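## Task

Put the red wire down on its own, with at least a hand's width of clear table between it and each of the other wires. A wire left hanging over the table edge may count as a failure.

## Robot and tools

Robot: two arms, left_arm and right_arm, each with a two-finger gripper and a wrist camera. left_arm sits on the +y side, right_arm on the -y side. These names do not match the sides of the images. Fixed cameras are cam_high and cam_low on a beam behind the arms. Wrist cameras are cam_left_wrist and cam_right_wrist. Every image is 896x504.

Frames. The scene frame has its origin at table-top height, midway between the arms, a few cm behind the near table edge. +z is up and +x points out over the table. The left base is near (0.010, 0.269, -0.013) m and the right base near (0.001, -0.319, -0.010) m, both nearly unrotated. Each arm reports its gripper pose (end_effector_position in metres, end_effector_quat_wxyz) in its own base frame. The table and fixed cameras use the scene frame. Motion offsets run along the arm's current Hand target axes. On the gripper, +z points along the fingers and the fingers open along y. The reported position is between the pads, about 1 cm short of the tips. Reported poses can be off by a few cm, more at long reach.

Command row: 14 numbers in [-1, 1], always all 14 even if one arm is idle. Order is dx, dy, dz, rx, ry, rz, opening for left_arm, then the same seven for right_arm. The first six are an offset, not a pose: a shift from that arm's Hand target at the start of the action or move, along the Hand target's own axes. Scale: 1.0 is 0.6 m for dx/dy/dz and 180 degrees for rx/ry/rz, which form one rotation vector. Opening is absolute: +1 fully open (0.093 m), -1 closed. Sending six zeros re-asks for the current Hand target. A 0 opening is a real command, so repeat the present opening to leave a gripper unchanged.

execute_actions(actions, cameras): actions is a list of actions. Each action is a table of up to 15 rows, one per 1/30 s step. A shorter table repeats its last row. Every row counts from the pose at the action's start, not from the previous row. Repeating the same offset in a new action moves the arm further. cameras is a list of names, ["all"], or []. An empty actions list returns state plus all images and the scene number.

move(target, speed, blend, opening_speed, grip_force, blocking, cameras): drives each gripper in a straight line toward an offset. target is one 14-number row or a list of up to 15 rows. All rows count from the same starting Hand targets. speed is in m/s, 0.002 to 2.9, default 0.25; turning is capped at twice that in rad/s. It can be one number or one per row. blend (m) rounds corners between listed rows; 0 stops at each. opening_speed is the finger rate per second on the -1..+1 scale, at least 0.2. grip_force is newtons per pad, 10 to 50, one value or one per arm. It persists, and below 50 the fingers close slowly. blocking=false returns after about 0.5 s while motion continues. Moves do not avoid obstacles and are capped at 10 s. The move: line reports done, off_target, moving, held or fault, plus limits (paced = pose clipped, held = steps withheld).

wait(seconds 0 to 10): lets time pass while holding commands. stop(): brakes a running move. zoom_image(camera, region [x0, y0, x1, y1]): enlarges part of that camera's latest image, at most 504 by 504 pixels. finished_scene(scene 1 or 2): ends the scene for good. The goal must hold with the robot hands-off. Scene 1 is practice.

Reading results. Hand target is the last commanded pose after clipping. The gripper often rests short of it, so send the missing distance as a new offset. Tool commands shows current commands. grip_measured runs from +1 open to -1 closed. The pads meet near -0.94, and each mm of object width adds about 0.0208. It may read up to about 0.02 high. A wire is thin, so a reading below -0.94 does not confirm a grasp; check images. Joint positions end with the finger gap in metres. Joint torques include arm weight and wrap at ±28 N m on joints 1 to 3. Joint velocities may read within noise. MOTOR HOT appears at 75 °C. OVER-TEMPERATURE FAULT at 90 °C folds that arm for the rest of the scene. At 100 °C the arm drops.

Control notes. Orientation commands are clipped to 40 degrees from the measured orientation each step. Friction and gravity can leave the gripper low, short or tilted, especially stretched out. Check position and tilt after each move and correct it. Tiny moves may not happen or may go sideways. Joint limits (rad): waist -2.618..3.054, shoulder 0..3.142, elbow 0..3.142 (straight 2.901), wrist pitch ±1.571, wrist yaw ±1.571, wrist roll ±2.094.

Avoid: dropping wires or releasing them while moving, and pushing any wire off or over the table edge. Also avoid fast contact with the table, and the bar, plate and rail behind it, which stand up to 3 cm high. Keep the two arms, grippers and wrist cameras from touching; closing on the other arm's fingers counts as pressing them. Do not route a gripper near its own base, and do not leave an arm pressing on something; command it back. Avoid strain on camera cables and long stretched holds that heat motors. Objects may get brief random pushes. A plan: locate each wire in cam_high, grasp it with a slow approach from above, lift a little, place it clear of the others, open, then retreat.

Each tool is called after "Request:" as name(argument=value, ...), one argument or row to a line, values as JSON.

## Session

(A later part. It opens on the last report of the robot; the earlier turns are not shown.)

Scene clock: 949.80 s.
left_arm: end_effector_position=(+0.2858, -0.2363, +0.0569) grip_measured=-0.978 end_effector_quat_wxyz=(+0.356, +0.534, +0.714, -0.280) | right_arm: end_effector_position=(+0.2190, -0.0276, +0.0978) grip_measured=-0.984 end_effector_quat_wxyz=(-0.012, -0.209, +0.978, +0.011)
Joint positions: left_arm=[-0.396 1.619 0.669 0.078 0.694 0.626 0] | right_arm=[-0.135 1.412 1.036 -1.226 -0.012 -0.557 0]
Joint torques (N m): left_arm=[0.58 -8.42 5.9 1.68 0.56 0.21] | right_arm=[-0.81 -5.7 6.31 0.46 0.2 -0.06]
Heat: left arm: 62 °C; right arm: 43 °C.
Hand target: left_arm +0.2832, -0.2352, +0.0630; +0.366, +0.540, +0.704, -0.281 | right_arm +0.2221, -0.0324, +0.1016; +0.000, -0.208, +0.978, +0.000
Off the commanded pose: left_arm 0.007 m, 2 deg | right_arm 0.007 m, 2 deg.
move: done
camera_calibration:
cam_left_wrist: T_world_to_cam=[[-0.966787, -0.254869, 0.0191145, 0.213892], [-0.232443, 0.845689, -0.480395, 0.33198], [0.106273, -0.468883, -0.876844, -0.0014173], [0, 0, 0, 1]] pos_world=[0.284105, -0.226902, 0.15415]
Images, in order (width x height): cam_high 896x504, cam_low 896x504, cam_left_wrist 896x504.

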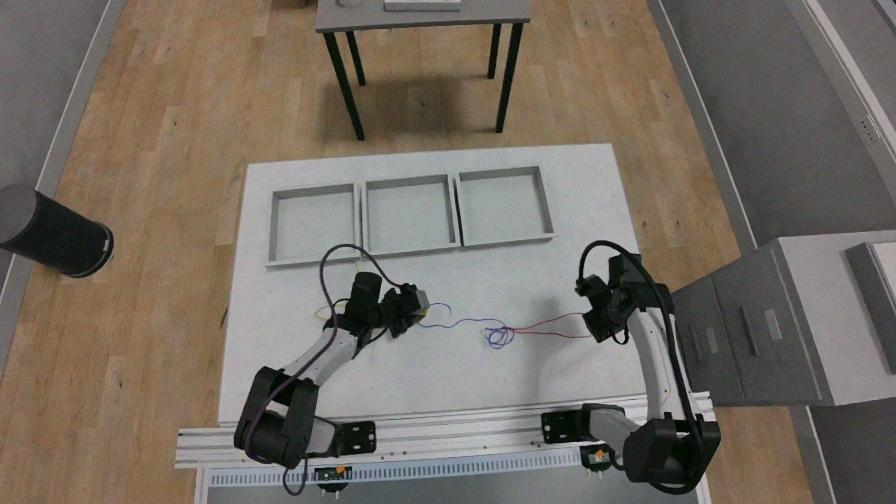

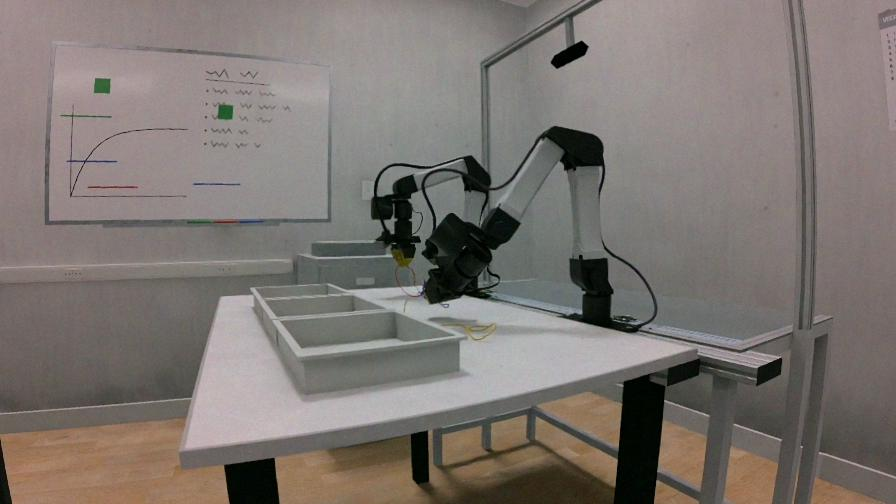

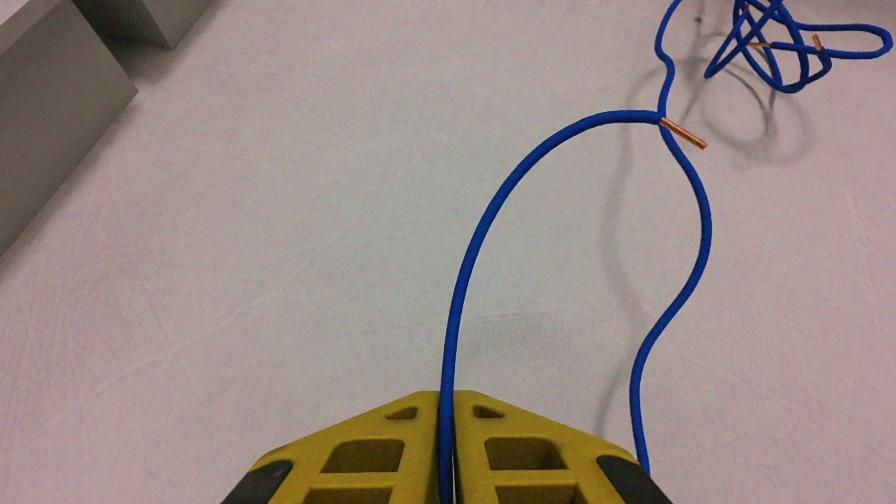

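Request:
move(
  target=[0.0855,0.0432,-0.1367,0,0,0,-1, 0,0, 0, 0,0,0, -1],
  cameras=["cam_left_wrist","cam_high","cam_low"],
  speed=0.05,
)

Request:
zoom_image(
  camera="cam_high",
  region=[380, 250, 600, 370],
)

Scene clock: 956.00 s.
left_arm: end_effector_position=(+0.2722, -0.1348, +0.0542) grip_measured=-0.978 end_effector_quat_wxyz=(+0.343, +0.530, +0.719, -0.290) | right_arm: end_effector_position=(+0.2190, -0.0276, +0.0978) grip_measured=-0.984 end_effector_quat_wxyz=(-0.012, -0.209, +0.978, +0.011)
Joint positions: left_arm=[-0.014 1.558 0.668 -0.361 0.891 1.102 0] | right_arm=[-0.135 1.412 1.036 -1.226 -0.012 -0.557 0]
Joint torques (N m): left_arm=[0.57 -6.26 9.81 0.99 0.73 0.17] | right_arm=[-0.65 -5.52 6.23 0.4 0.13 -0.01]
Heat: left arm: 61 °C; right arm: 43 °C.
Hand target: left_arm +0.2832, -0.1352, +0.0681; +0.366, +0.540, +0.704, -0.281 | right_arm +0.2221, -0.0324, +0.1016; +0.000, -0.208, +0.978, +0.000
Off the commanded pose: left_arm 0.018 m, 4 deg | right_arm 0.007 m, 2 deg.
move: off_target (left_arm)
camera_calibration:
cam_left_wrist: T_world_to_cam=[[-0.966257, -0.252323, 0.051771, 0.225161], [-0.246391, 0.84683, -0.471349, 0.245159], [0.0750912, -0.468201, -0.880426, 0.0540134], [0, 0, 0, 1]] pos_world=[0.273913, -0.125505, 0.151453]
Images, in order (width x height): cam_high 896x504, cam_low 896x504, cam_left_wrist 896x504.

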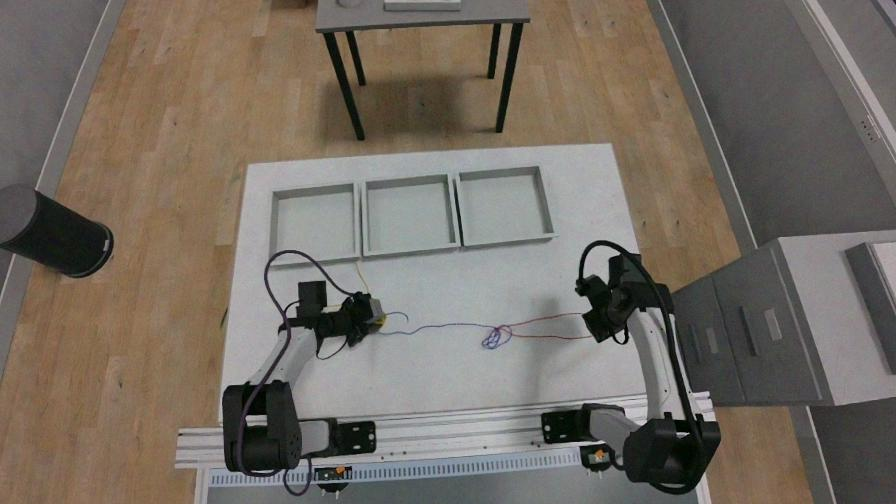

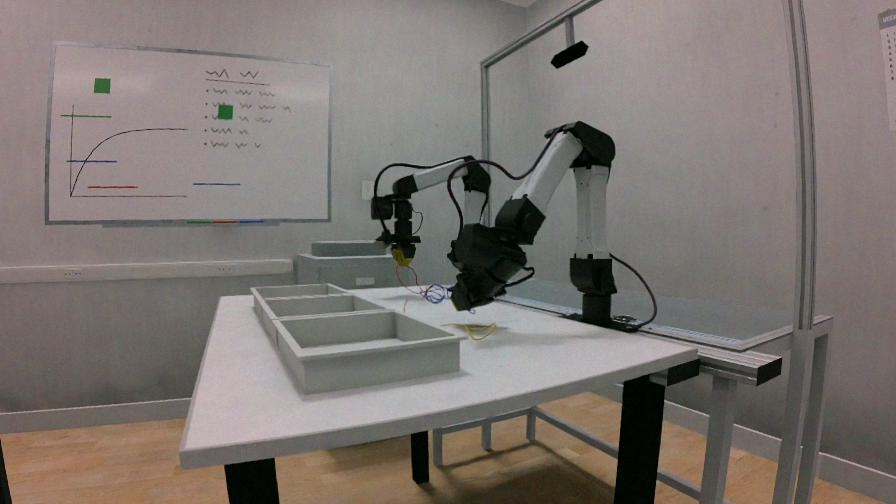

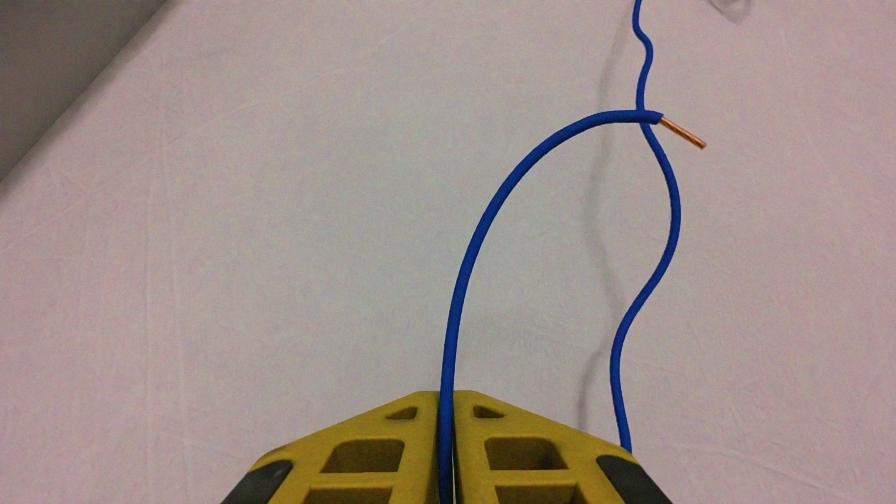

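Scaled by 2.291 from the camera's 896x504 image, which has a finer 1280x720 frame.

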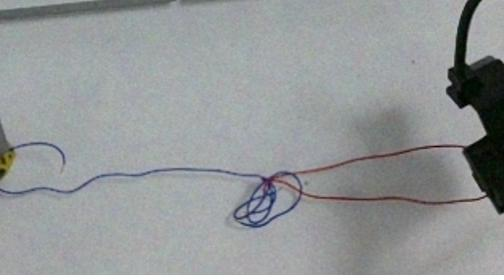

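Request:
move(
  target=[0.002,0.1063,-0.09,0,0,0,-1, 0,0, 0, 0,0,0, -1],
  cameras=["cam_left_wrist","cam_high","cam_low"],
  speed=0.04,
)

Request:
zoom_image(
  camera="cam_high",
  region=[380, 250, 600, 370],
)

Request:
zoom_image(
  camera="cam_low",
  region=[370, 220, 490, 330],
)

Scene clock: 964.30 s.
left_arm: end_effector_position=(+0.3242, -0.0765, +0.0901) grip_measured=-0.978 end_effector_quat_wxyz=(+0.351, +0.534, +0.714, -0.285) | right_arm: end_effector_position=(+0.2190, -0.0276, +0.0978) grip_measured=-0.984 end_effector_quat_wxyz=(-0.012, -0.209, +0.978, +0.011)
Joint positions: left_arm=[0.187 1.737 1.044 -0.797 0.936 1.431 0] | right_arm=[-0.135 1.412 1.036 -1.226 -0.012 -0.557 0]
Joint torques (N m): left_arm=[0.38 -6.26 10.15 0.58 0.79 0.19] | right_arm=[-0.72 -5.67 6.12 0.45 0.17 -0.02]
Heat: left arm: 61 °C; right arm: 43 °C.
Hand target: left_arm +0.3332, -0.0754, +0.0982; +0.366, +0.540, +0.704, -0.281 | right_arm +0.2221, -0.0324, +0.1016; +0.000, -0.208, +0.978, +0.000
Off the commanded pose: left_arm 0.012 m, 2 deg | right_arm 0.007 m, 2 deg.
move: off_target (left_arm)
camera_calibration:
cam_left_wrist: T_world_to_cam=[[-0.967986, -0.248946, 0.0320917, 0.290866], [-0.233666, 0.847024, -0.477442, 0.221982], [0.0916748, -0.469656, -0.878077, 0.103296], [0, 0, 0, 1]] pos_world=[0.323954, -0.0671009, 0.187351]
Images, in order (width x height): cam_high 896x504, cam_low 896x504, cam_left_wrist 896x504.

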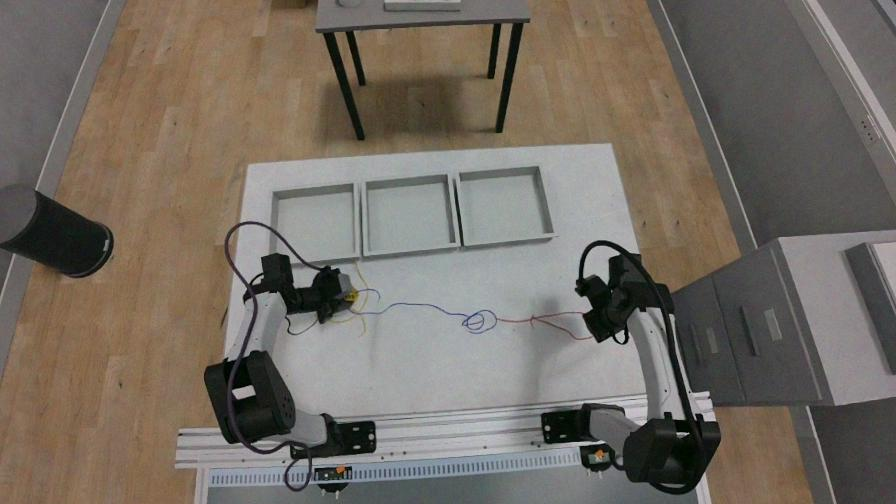

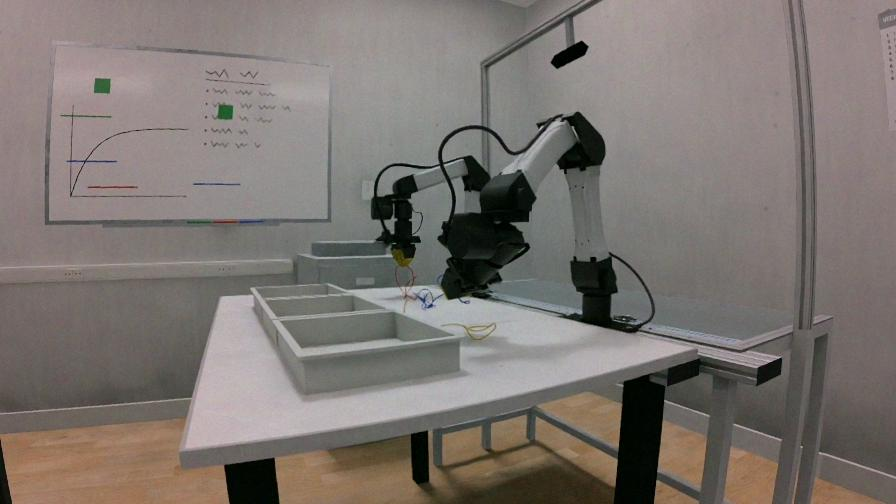

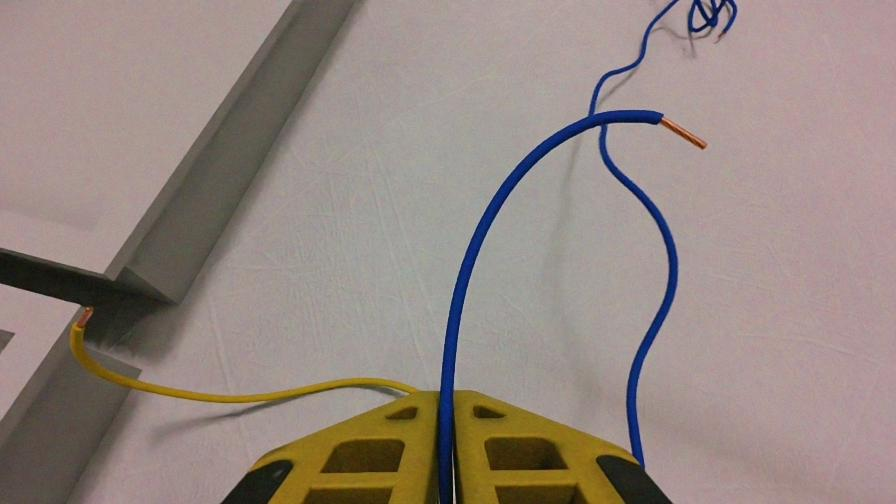

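Scaled by 2.291 from the camera's 896x504 image, which has a finer 1280x720 frame.

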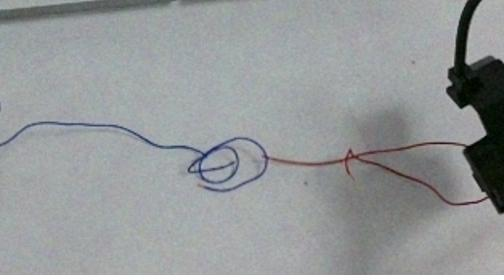

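Scaled by 4.200 from the camera's 896x504 image, which has a finer 1280x720 frame.

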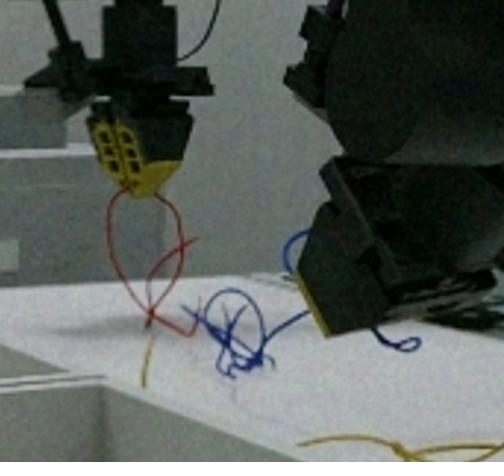

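Request:
move(
  target=[0.025,0.026,-0.105,0,0,0,-1, 0,0, 0, 0,0,0, -1],
  cameras=["cam_left_wrist","cam_high","cam_low"],
  speed=0.05,
)

Request:
zoom_image(
  camera="cam_high",
  region=[380, 250, 600, 370],
)

Request:
zoom_image(
  camera="cam_low",
  region=[370, 220, 490, 330],
)

Scene clock: 972.97 s.
left_arm: end_effector_position=(+0.3250, -0.0163, +0.1159) grip_measured=-0.978 end_effector_quat_wxyz=(+0.354, +0.533, +0.712, -0.289) | right_arm: end_effector_position=(+0.2190, -0.0276, +0.0978) grip_measured=-0.984 end_effector_quat_wxyz=(-0.012, -0.210, +0.978, +0.011)
Joint positions: left_arm=[0.38 1.838 1.269 -1.19 0.937 1.762 0] | right_arm=[-0.135 1.412 1.036 -1.226 -0.012 -0.557 0]
Joint torques (N m): left_arm=[0.43 -6.87 9.92 0.02 0.68 0.19] | right_arm=[-0.62 -5.42 6.2 0.4 0.18 0.02]
Heat: left arm: 61 °C; right arm: 43 °C.
Hand target: left_arm +0.3326, -0.0131, +0.1221; +0.366, +0.540, +0.704, -0.281 | right_arm +0.2221, -0.0324, +0.1016; +0.000, -0.208, +0.978, +0.000
Off the commanded pose: left_arm 0.010 m, 2 deg | right_arm 0.007 m, 2 deg.
move: done
camera_calibration:
cam_left_wrist: T_world_to_cam=[[-0.968806, -0.245635, 0.0328537, 0.305916], [-0.230058, 0.842135, -0.487732, 0.183402], [0.0921366, -0.480075, -0.872375, 0.153184], [0, 0, 0, 1]] pos_world=[0.324452, -0.00576554, 0.213035]
Images, in order (width x height): cam_high 896x504, cam_low 896x504, cam_left_wrist 896x504.

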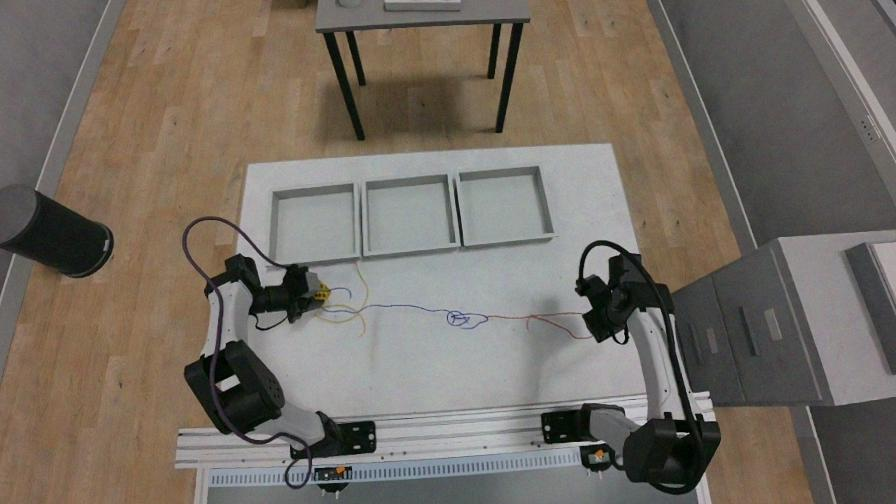

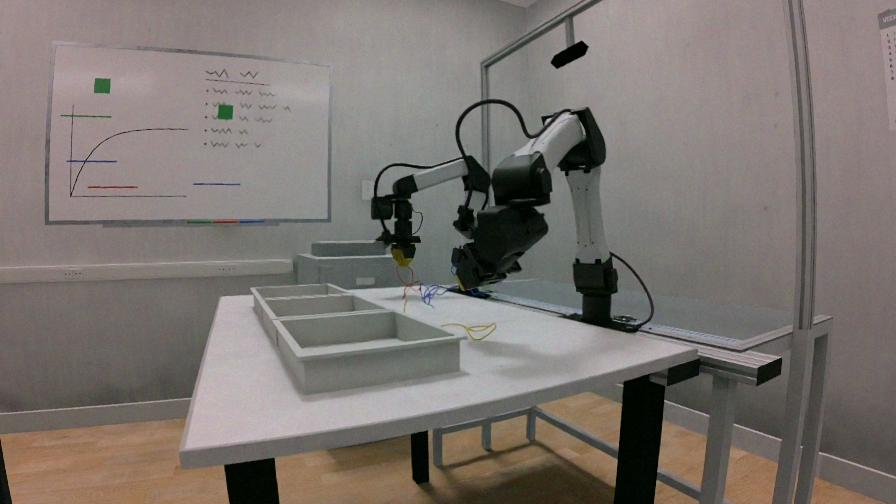

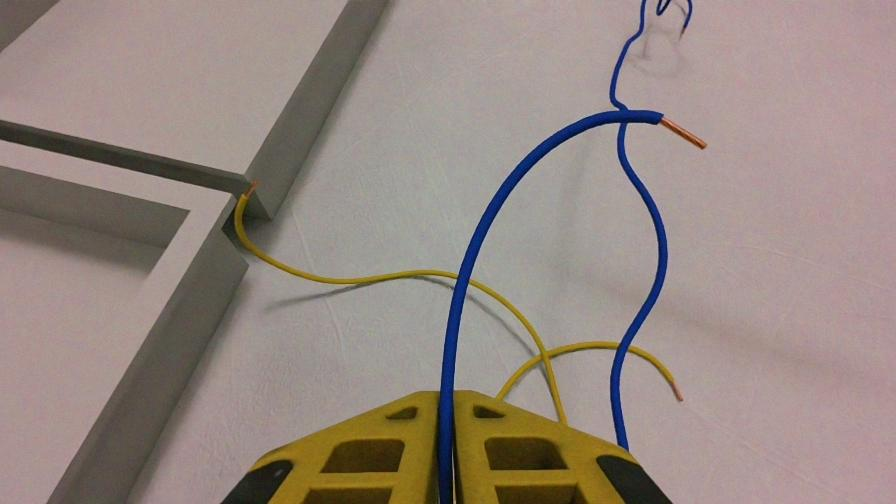

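Scaled by 2.291 from the camera's 896x504 image, which has a finer 1280x720 frame.

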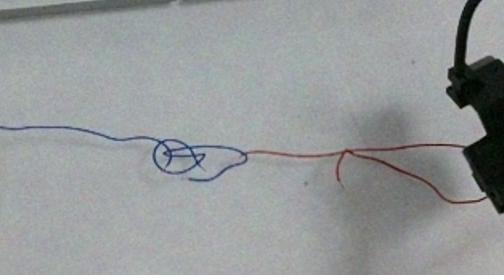

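Scaled by 4.200 from the camera's 896x504 image, which has a finer 1280x720 frame.

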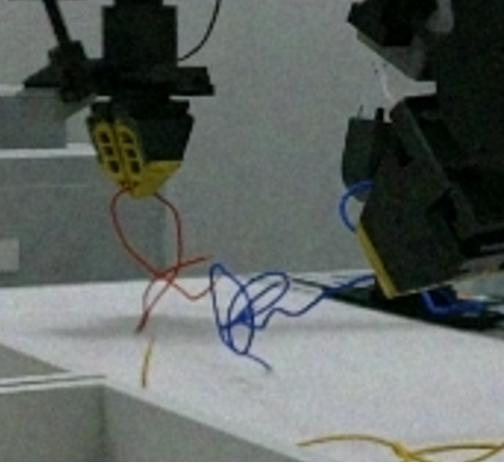

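Request:
move(
  target=[-0.02,0.02,-0.04,0,0,0,-1, 0.0339,-0.0761, 0, 0,0,0, -1],
  cameras=["cam_high","cam_low"],
  speed=0.04,
)

Request:
zoom_image(
  camera="cam_high",
  region=[400, 250, 620, 370],
)

Request:
zoom_image(
  camera="cam_low",
  region=[370, 220, 490, 330],
)

Scene clock: 980.33 s.
left_arm: end_effector_position=(+0.3351, -0.0016, +0.1407) grip_measured=-0.978 end_effector_quat_wxyz=(+0.358, +0.534, +0.710, -0.289) | right_arm: end_effector_position=(+0.2111, -0.0747, +0.0965) grip_measured=-0.984 end_effector_quat_wxyz=(-0.014, -0.208, +0.978, +0.014)
Joint positions: left_arm=[0.412 1.878 1.417 -1.34 0.937 1.819 0] | right_arm=[-0.347 1.432 1.048 -1.224 -0.009 -0.766 0]
Joint torques (N m): left_arm=[0.5 -7.41 10.04 -0.1 0.66 0.22] | right_arm=[-0.55 -3.45 8.81 0.38 0.15 -0.04]
Heat: left arm: 61 °C; right arm: 43 °C.
Hand target: left_arm +0.3409, +0.0022, +0.1457; +0.366, +0.540, +0.704, -0.281 | right_arm +0.2222, -0.0825, +0.1016; +0.000, -0.208, +0.978, +0.000
Off the commanded pose: left_arm 0.009 m, 2 deg | right_arm 0.014 m, 2 deg.
move: off_target (right_arm)
Images, in order (width x height): cam_high 896x504, cam_low 896x504.

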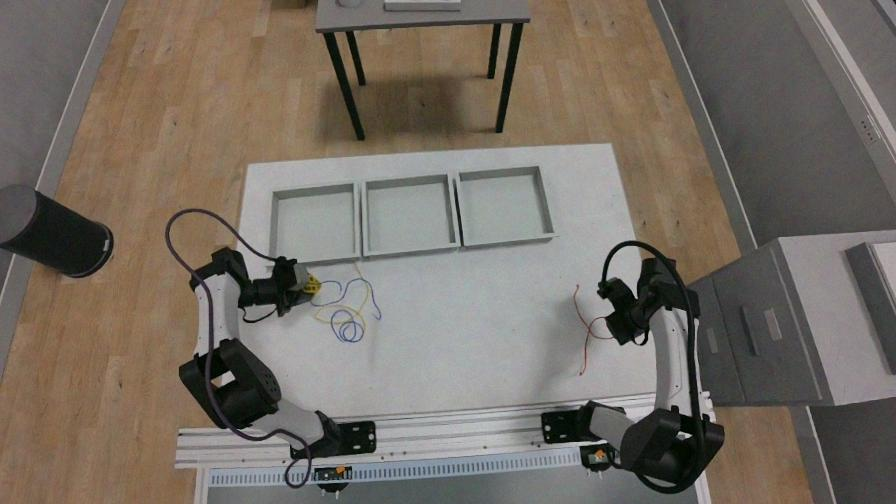

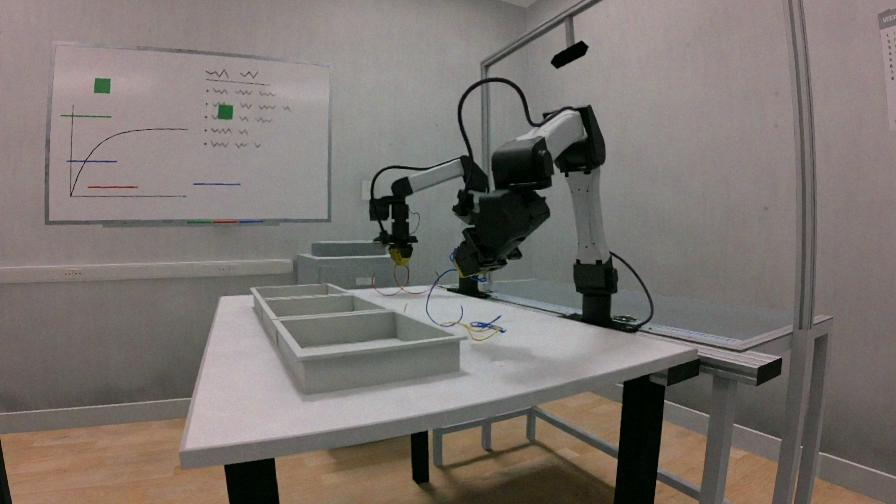

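Scaled by 2.291 from the camera's 896x504 image, which has a finer 1280x720 frame.

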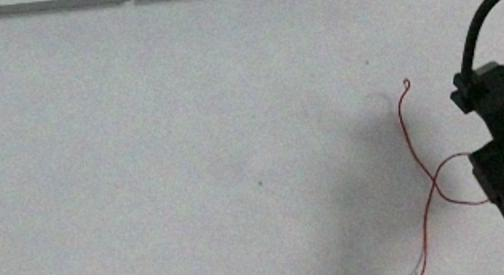

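Scaled by 4.200 from the camera's 896x504 image, which has a finer 1280x720 frame.

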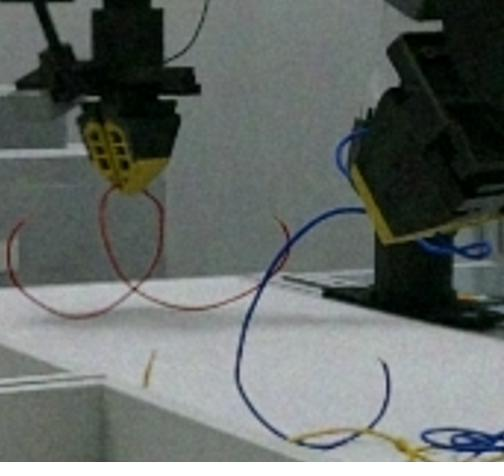

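Request:
move(
  target=[0.1625,-0.0397,0.0587,-0.1365,0,-0.0956,-1, -0.1134,0.0498,0.1167, 0,0,0, -1],
  cameras=["all"],
  speed=0.06,
)

Request:
zoom_image(
  camera="cam_high",
  region=[420, 250, 640, 400],
)

Request:
zoom_image(
  camera="cam_low",
  region=[350, 220, 550, 360],
)

Scene clock: 999.23 s.
left_arm: end_effector_position=(+0.3110, +0.0204, +0.0420) grip_measured=-0.978 end_effector_quat_wxyz=(+0.420, +0.340, +0.821, -0.187) | right_arm: end_effector_position=(+0.2706, -0.0275, +0.0361) grip_measured=-0.984 end_effector_quat_wxyz=(+0.001, -0.208, +0.978, +0.004)
Joint positions: left_arm=[0.507 1.626 0.657 -0.263 0.911 1.125 0] | right_arm=[-0.107 1.646 1.006 -0.931 -0.009 -0.526 0]
Joint torques (N m): left_arm=[0.76 -7.68 5.22 1.21 0.53 -0.15] | right_arm=[0.9 -4.83 5.27 0.53 0.11 0.07]
Heat: left arm: 62 °C; right arm: 44 °C.
Hand target: left_arm +0.3110, +0.0224, +0.0457; +0.427, +0.340, +0.819, -0.176 | right_arm +0.2722, -0.0274, +0.0316; +0.000, -0.208, +0.978, +0.000
Off the commanded pose: left_arm 0.004 m, 1 deg | right_arm 0.005 m, 1 deg.
move: done
camera_calibration:
cam_left_wrist: T_world_to_cam=[[-0.727588, -0.685725, 0.0198944, 0.238407], [-0.604214, 0.626829, -0.491945, 0.234137], [0.324869, -0.369954, -0.870399, 0.0329643], [0, 0, 0, 1]] pos_world=[0.304222, 0.0289135, 0.139132]
cam_right_wrist: T_world_to_cam=[[0.396228, -0.917895, -0.0217476, -0.131168], [-0.839876, -0.371916, 0.395332, 0.245789], [-0.370961, -0.138376, -0.918281, 0.216165], [0, 0, 0, 1]] pos_world=[0.338594, 0.000926985, 0.0984796]

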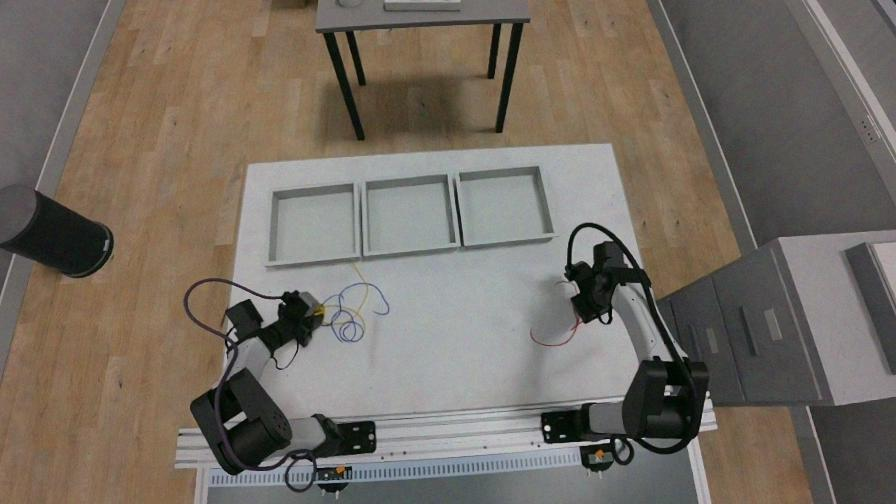

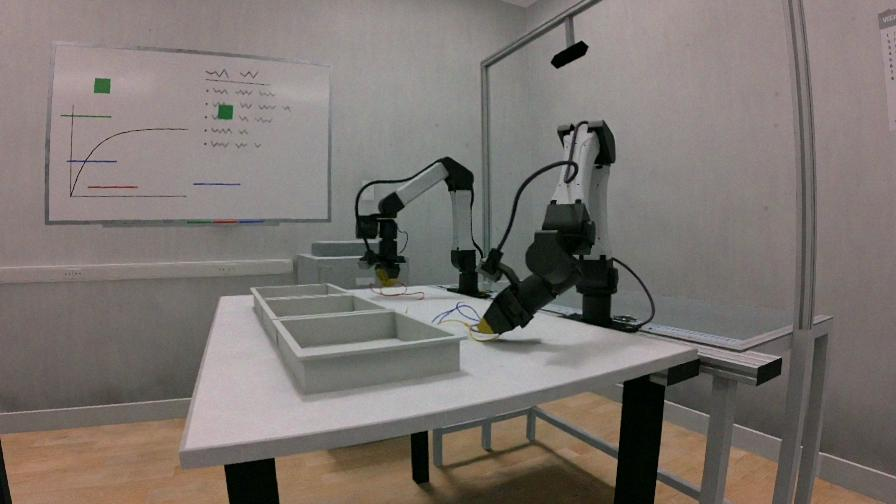

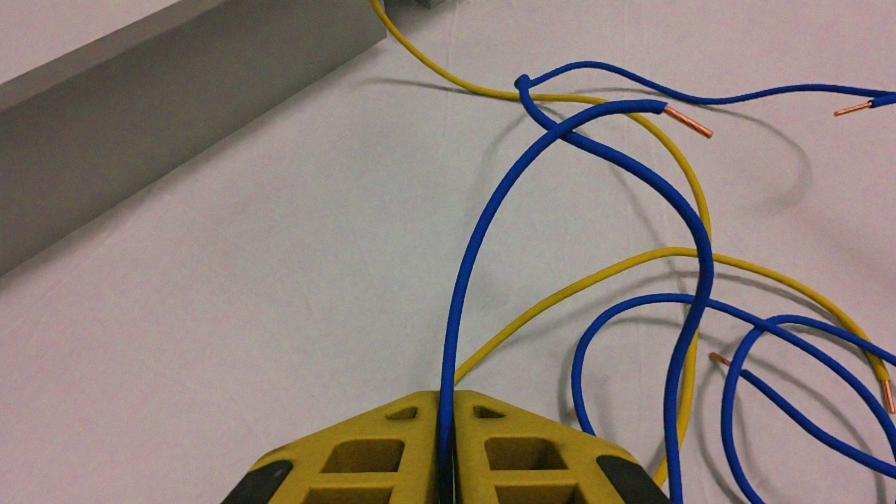

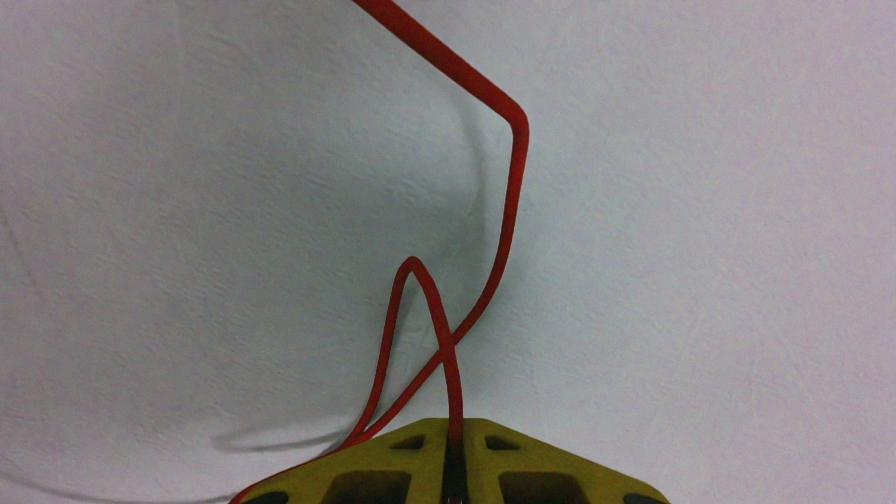

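Scaled by 2.291 from the camera's 896x504 image, which has a finer 1280x720 frame.

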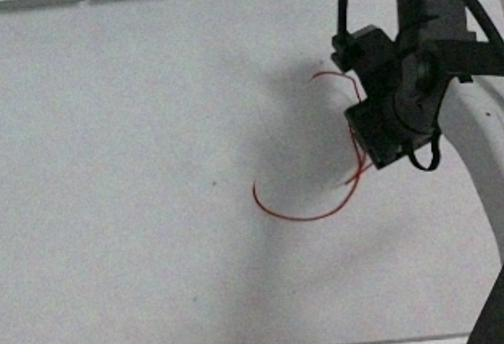

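Scaled by 2.520 from the camera's 896x504 image, which has a finer 1280x720 frame.

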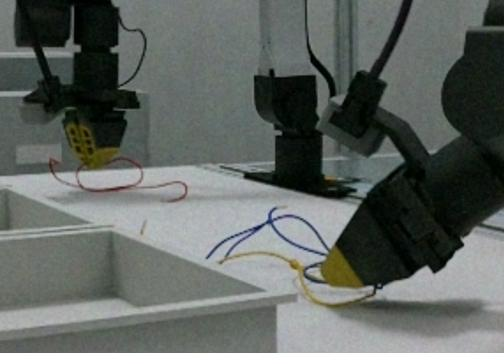

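Request:
move(
  target=[
    [0.019,0,0.0134,0,0,0,-1, 0,0,0.0233, 0,0,0, -1],
    [0.019,0,0.0134,0,0,0,-0.6, 0,0,0.0233, 0,0,0, -0.6],
    [0.0,0,-0.12,0,0,0,-0.6, 0,0,-0.15, 0,0,0, -0.6],
  ],
  cameras=["all"],
  speed=0.06,
  opening_speed=0.4,
)

Request:
zoom_image(
  camera="cam_high",
  region=[420, 250, 640, 400],
)

Request:
zoom_image(
  camera="cam_low",
  region=[350, 220, 550, 360],
)

Scene clock: 1011.77 s.
left_arm: end_effector_position=(+0.2611, +0.0577, +0.0726) grip_measured=-0.603 end_effector_quat_wxyz=(+0.406, +0.327, +0.831, -0.195) | right_arm: end_effector_position=(+0.2656, -0.0272, +0.1067) grip_measured=-0.601 end_effector_quat_wxyz=(-0.023, -0.208, +0.978, +0.012)
Joint positions: left_arm=[0.749 1.552 0.766 -0.786 0.935 1.499 0.016] | right_arm=[-0.107 1.605 1.251 -1.269 -0.008 -0.526 0.016]
Joint torques (N m): left_arm=[0.51 -6.8 9.7 0.35 0.85 0.18] | right_arm=[1.01 -8.4 8.96 0.14 0.15 0.12]
Heat: left arm: 60 °C; right arm: 44 °C.
Hand target: left_arm +0.2692, +0.0640, +0.0870; +0.427, +0.340, +0.819, -0.176 | right_arm +0.2722, -0.0274, +0.1216; +0.000, -0.208, +0.978, +0.000
Off the commanded pose: left_arm 0.018 m, 4 deg | right_arm 0.016 m, 3 deg.
move: off_target (left_arm, right_arm)
camera_calibration:
cam_left_wrist: T_world_to_cam=[[-0.71469, -0.697075, 0.0574837, 0.221592], [-0.634119, 0.611072, -0.473799, 0.203022], [0.295147, -0.375071, -0.878755, 0.0981996], [0, 0, 0, 1]] pos_world=[0.258127, 0.067237, 0.169747]
cam_right_wrist: T_world_to_cam=[[0.394172, -0.917895, -0.0457968, -0.124233], [-0.818835, -0.373386, 0.435996, 0.203957], [-0.417298, -0.134357, -0.898783, 0.289548], [0, 0, 0, 1]] pos_world=[0.336804, 0.00102502, 0.165627]

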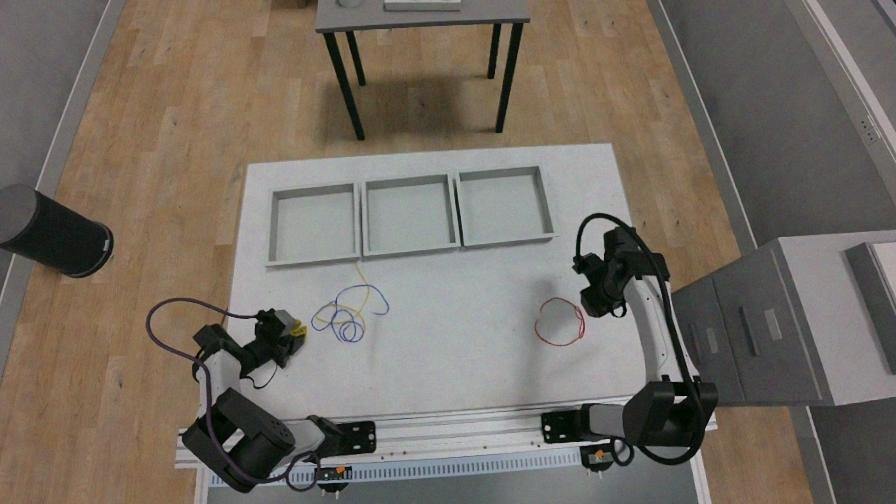

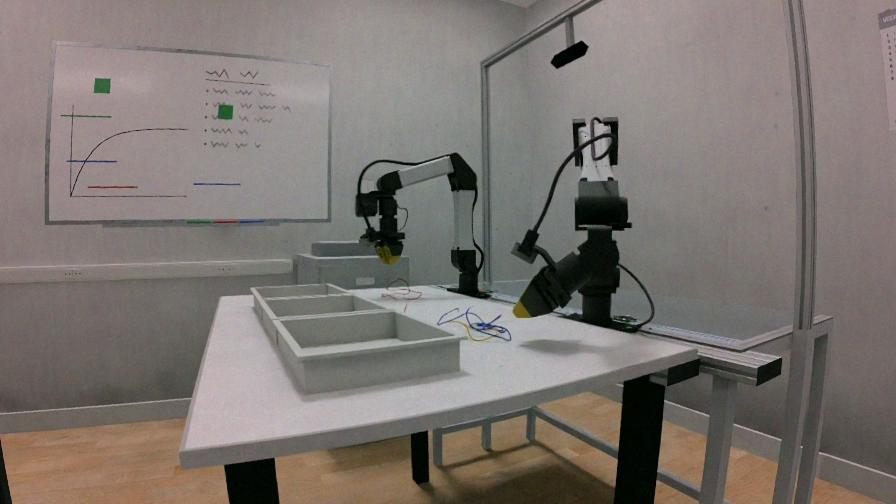

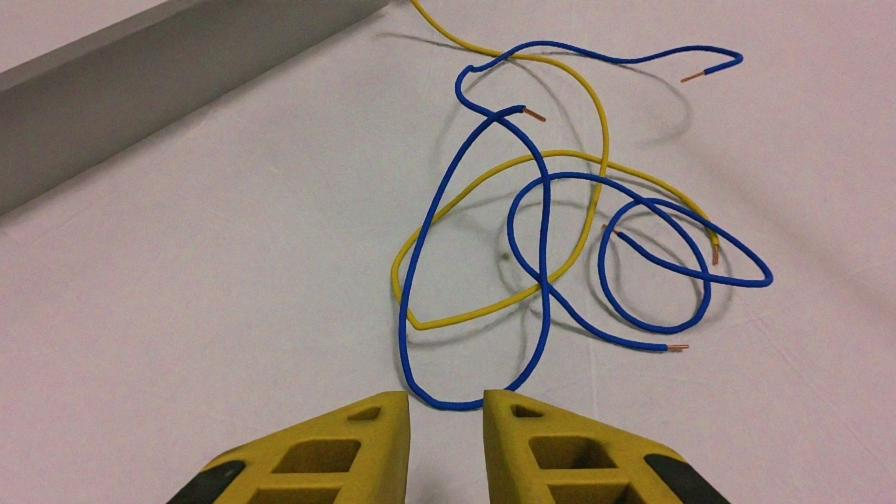

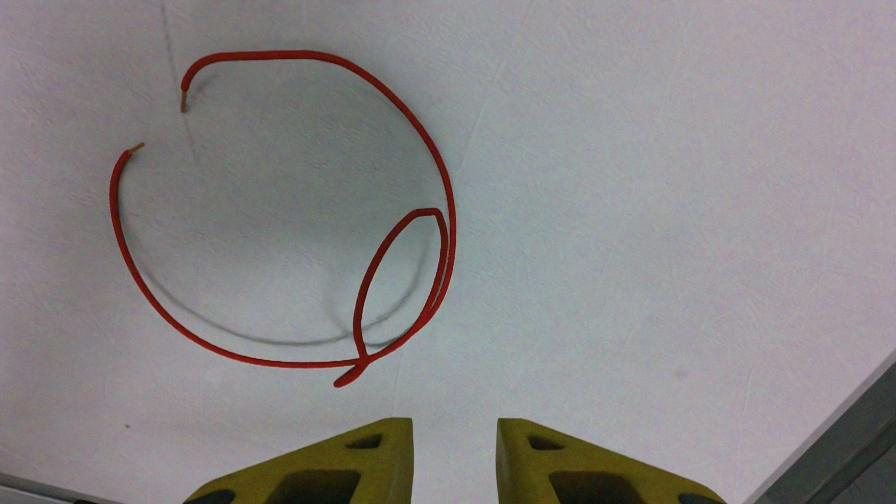

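Scaled by 2.291 from the camera's 896x504 image, which has a finer 1280x720 frame.

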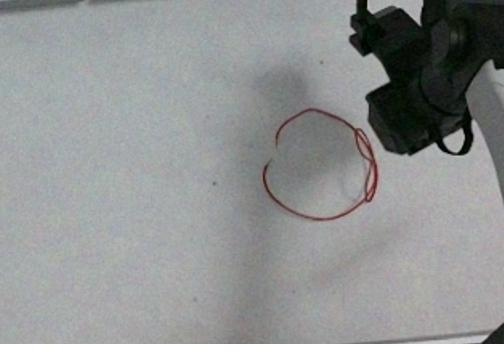

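Scaled by 2.520 from the camera's 896x504 image, which has a finer 1280x720 frame.

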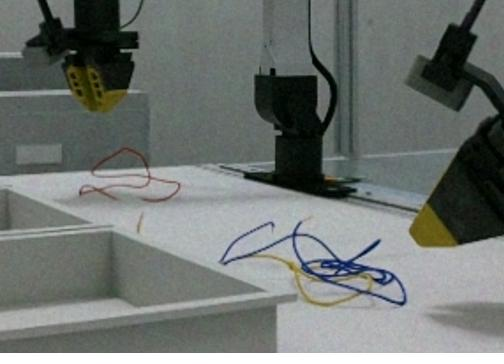

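Request:
finished_scene(
  scene=1,
)

The scene is finished: the task was done.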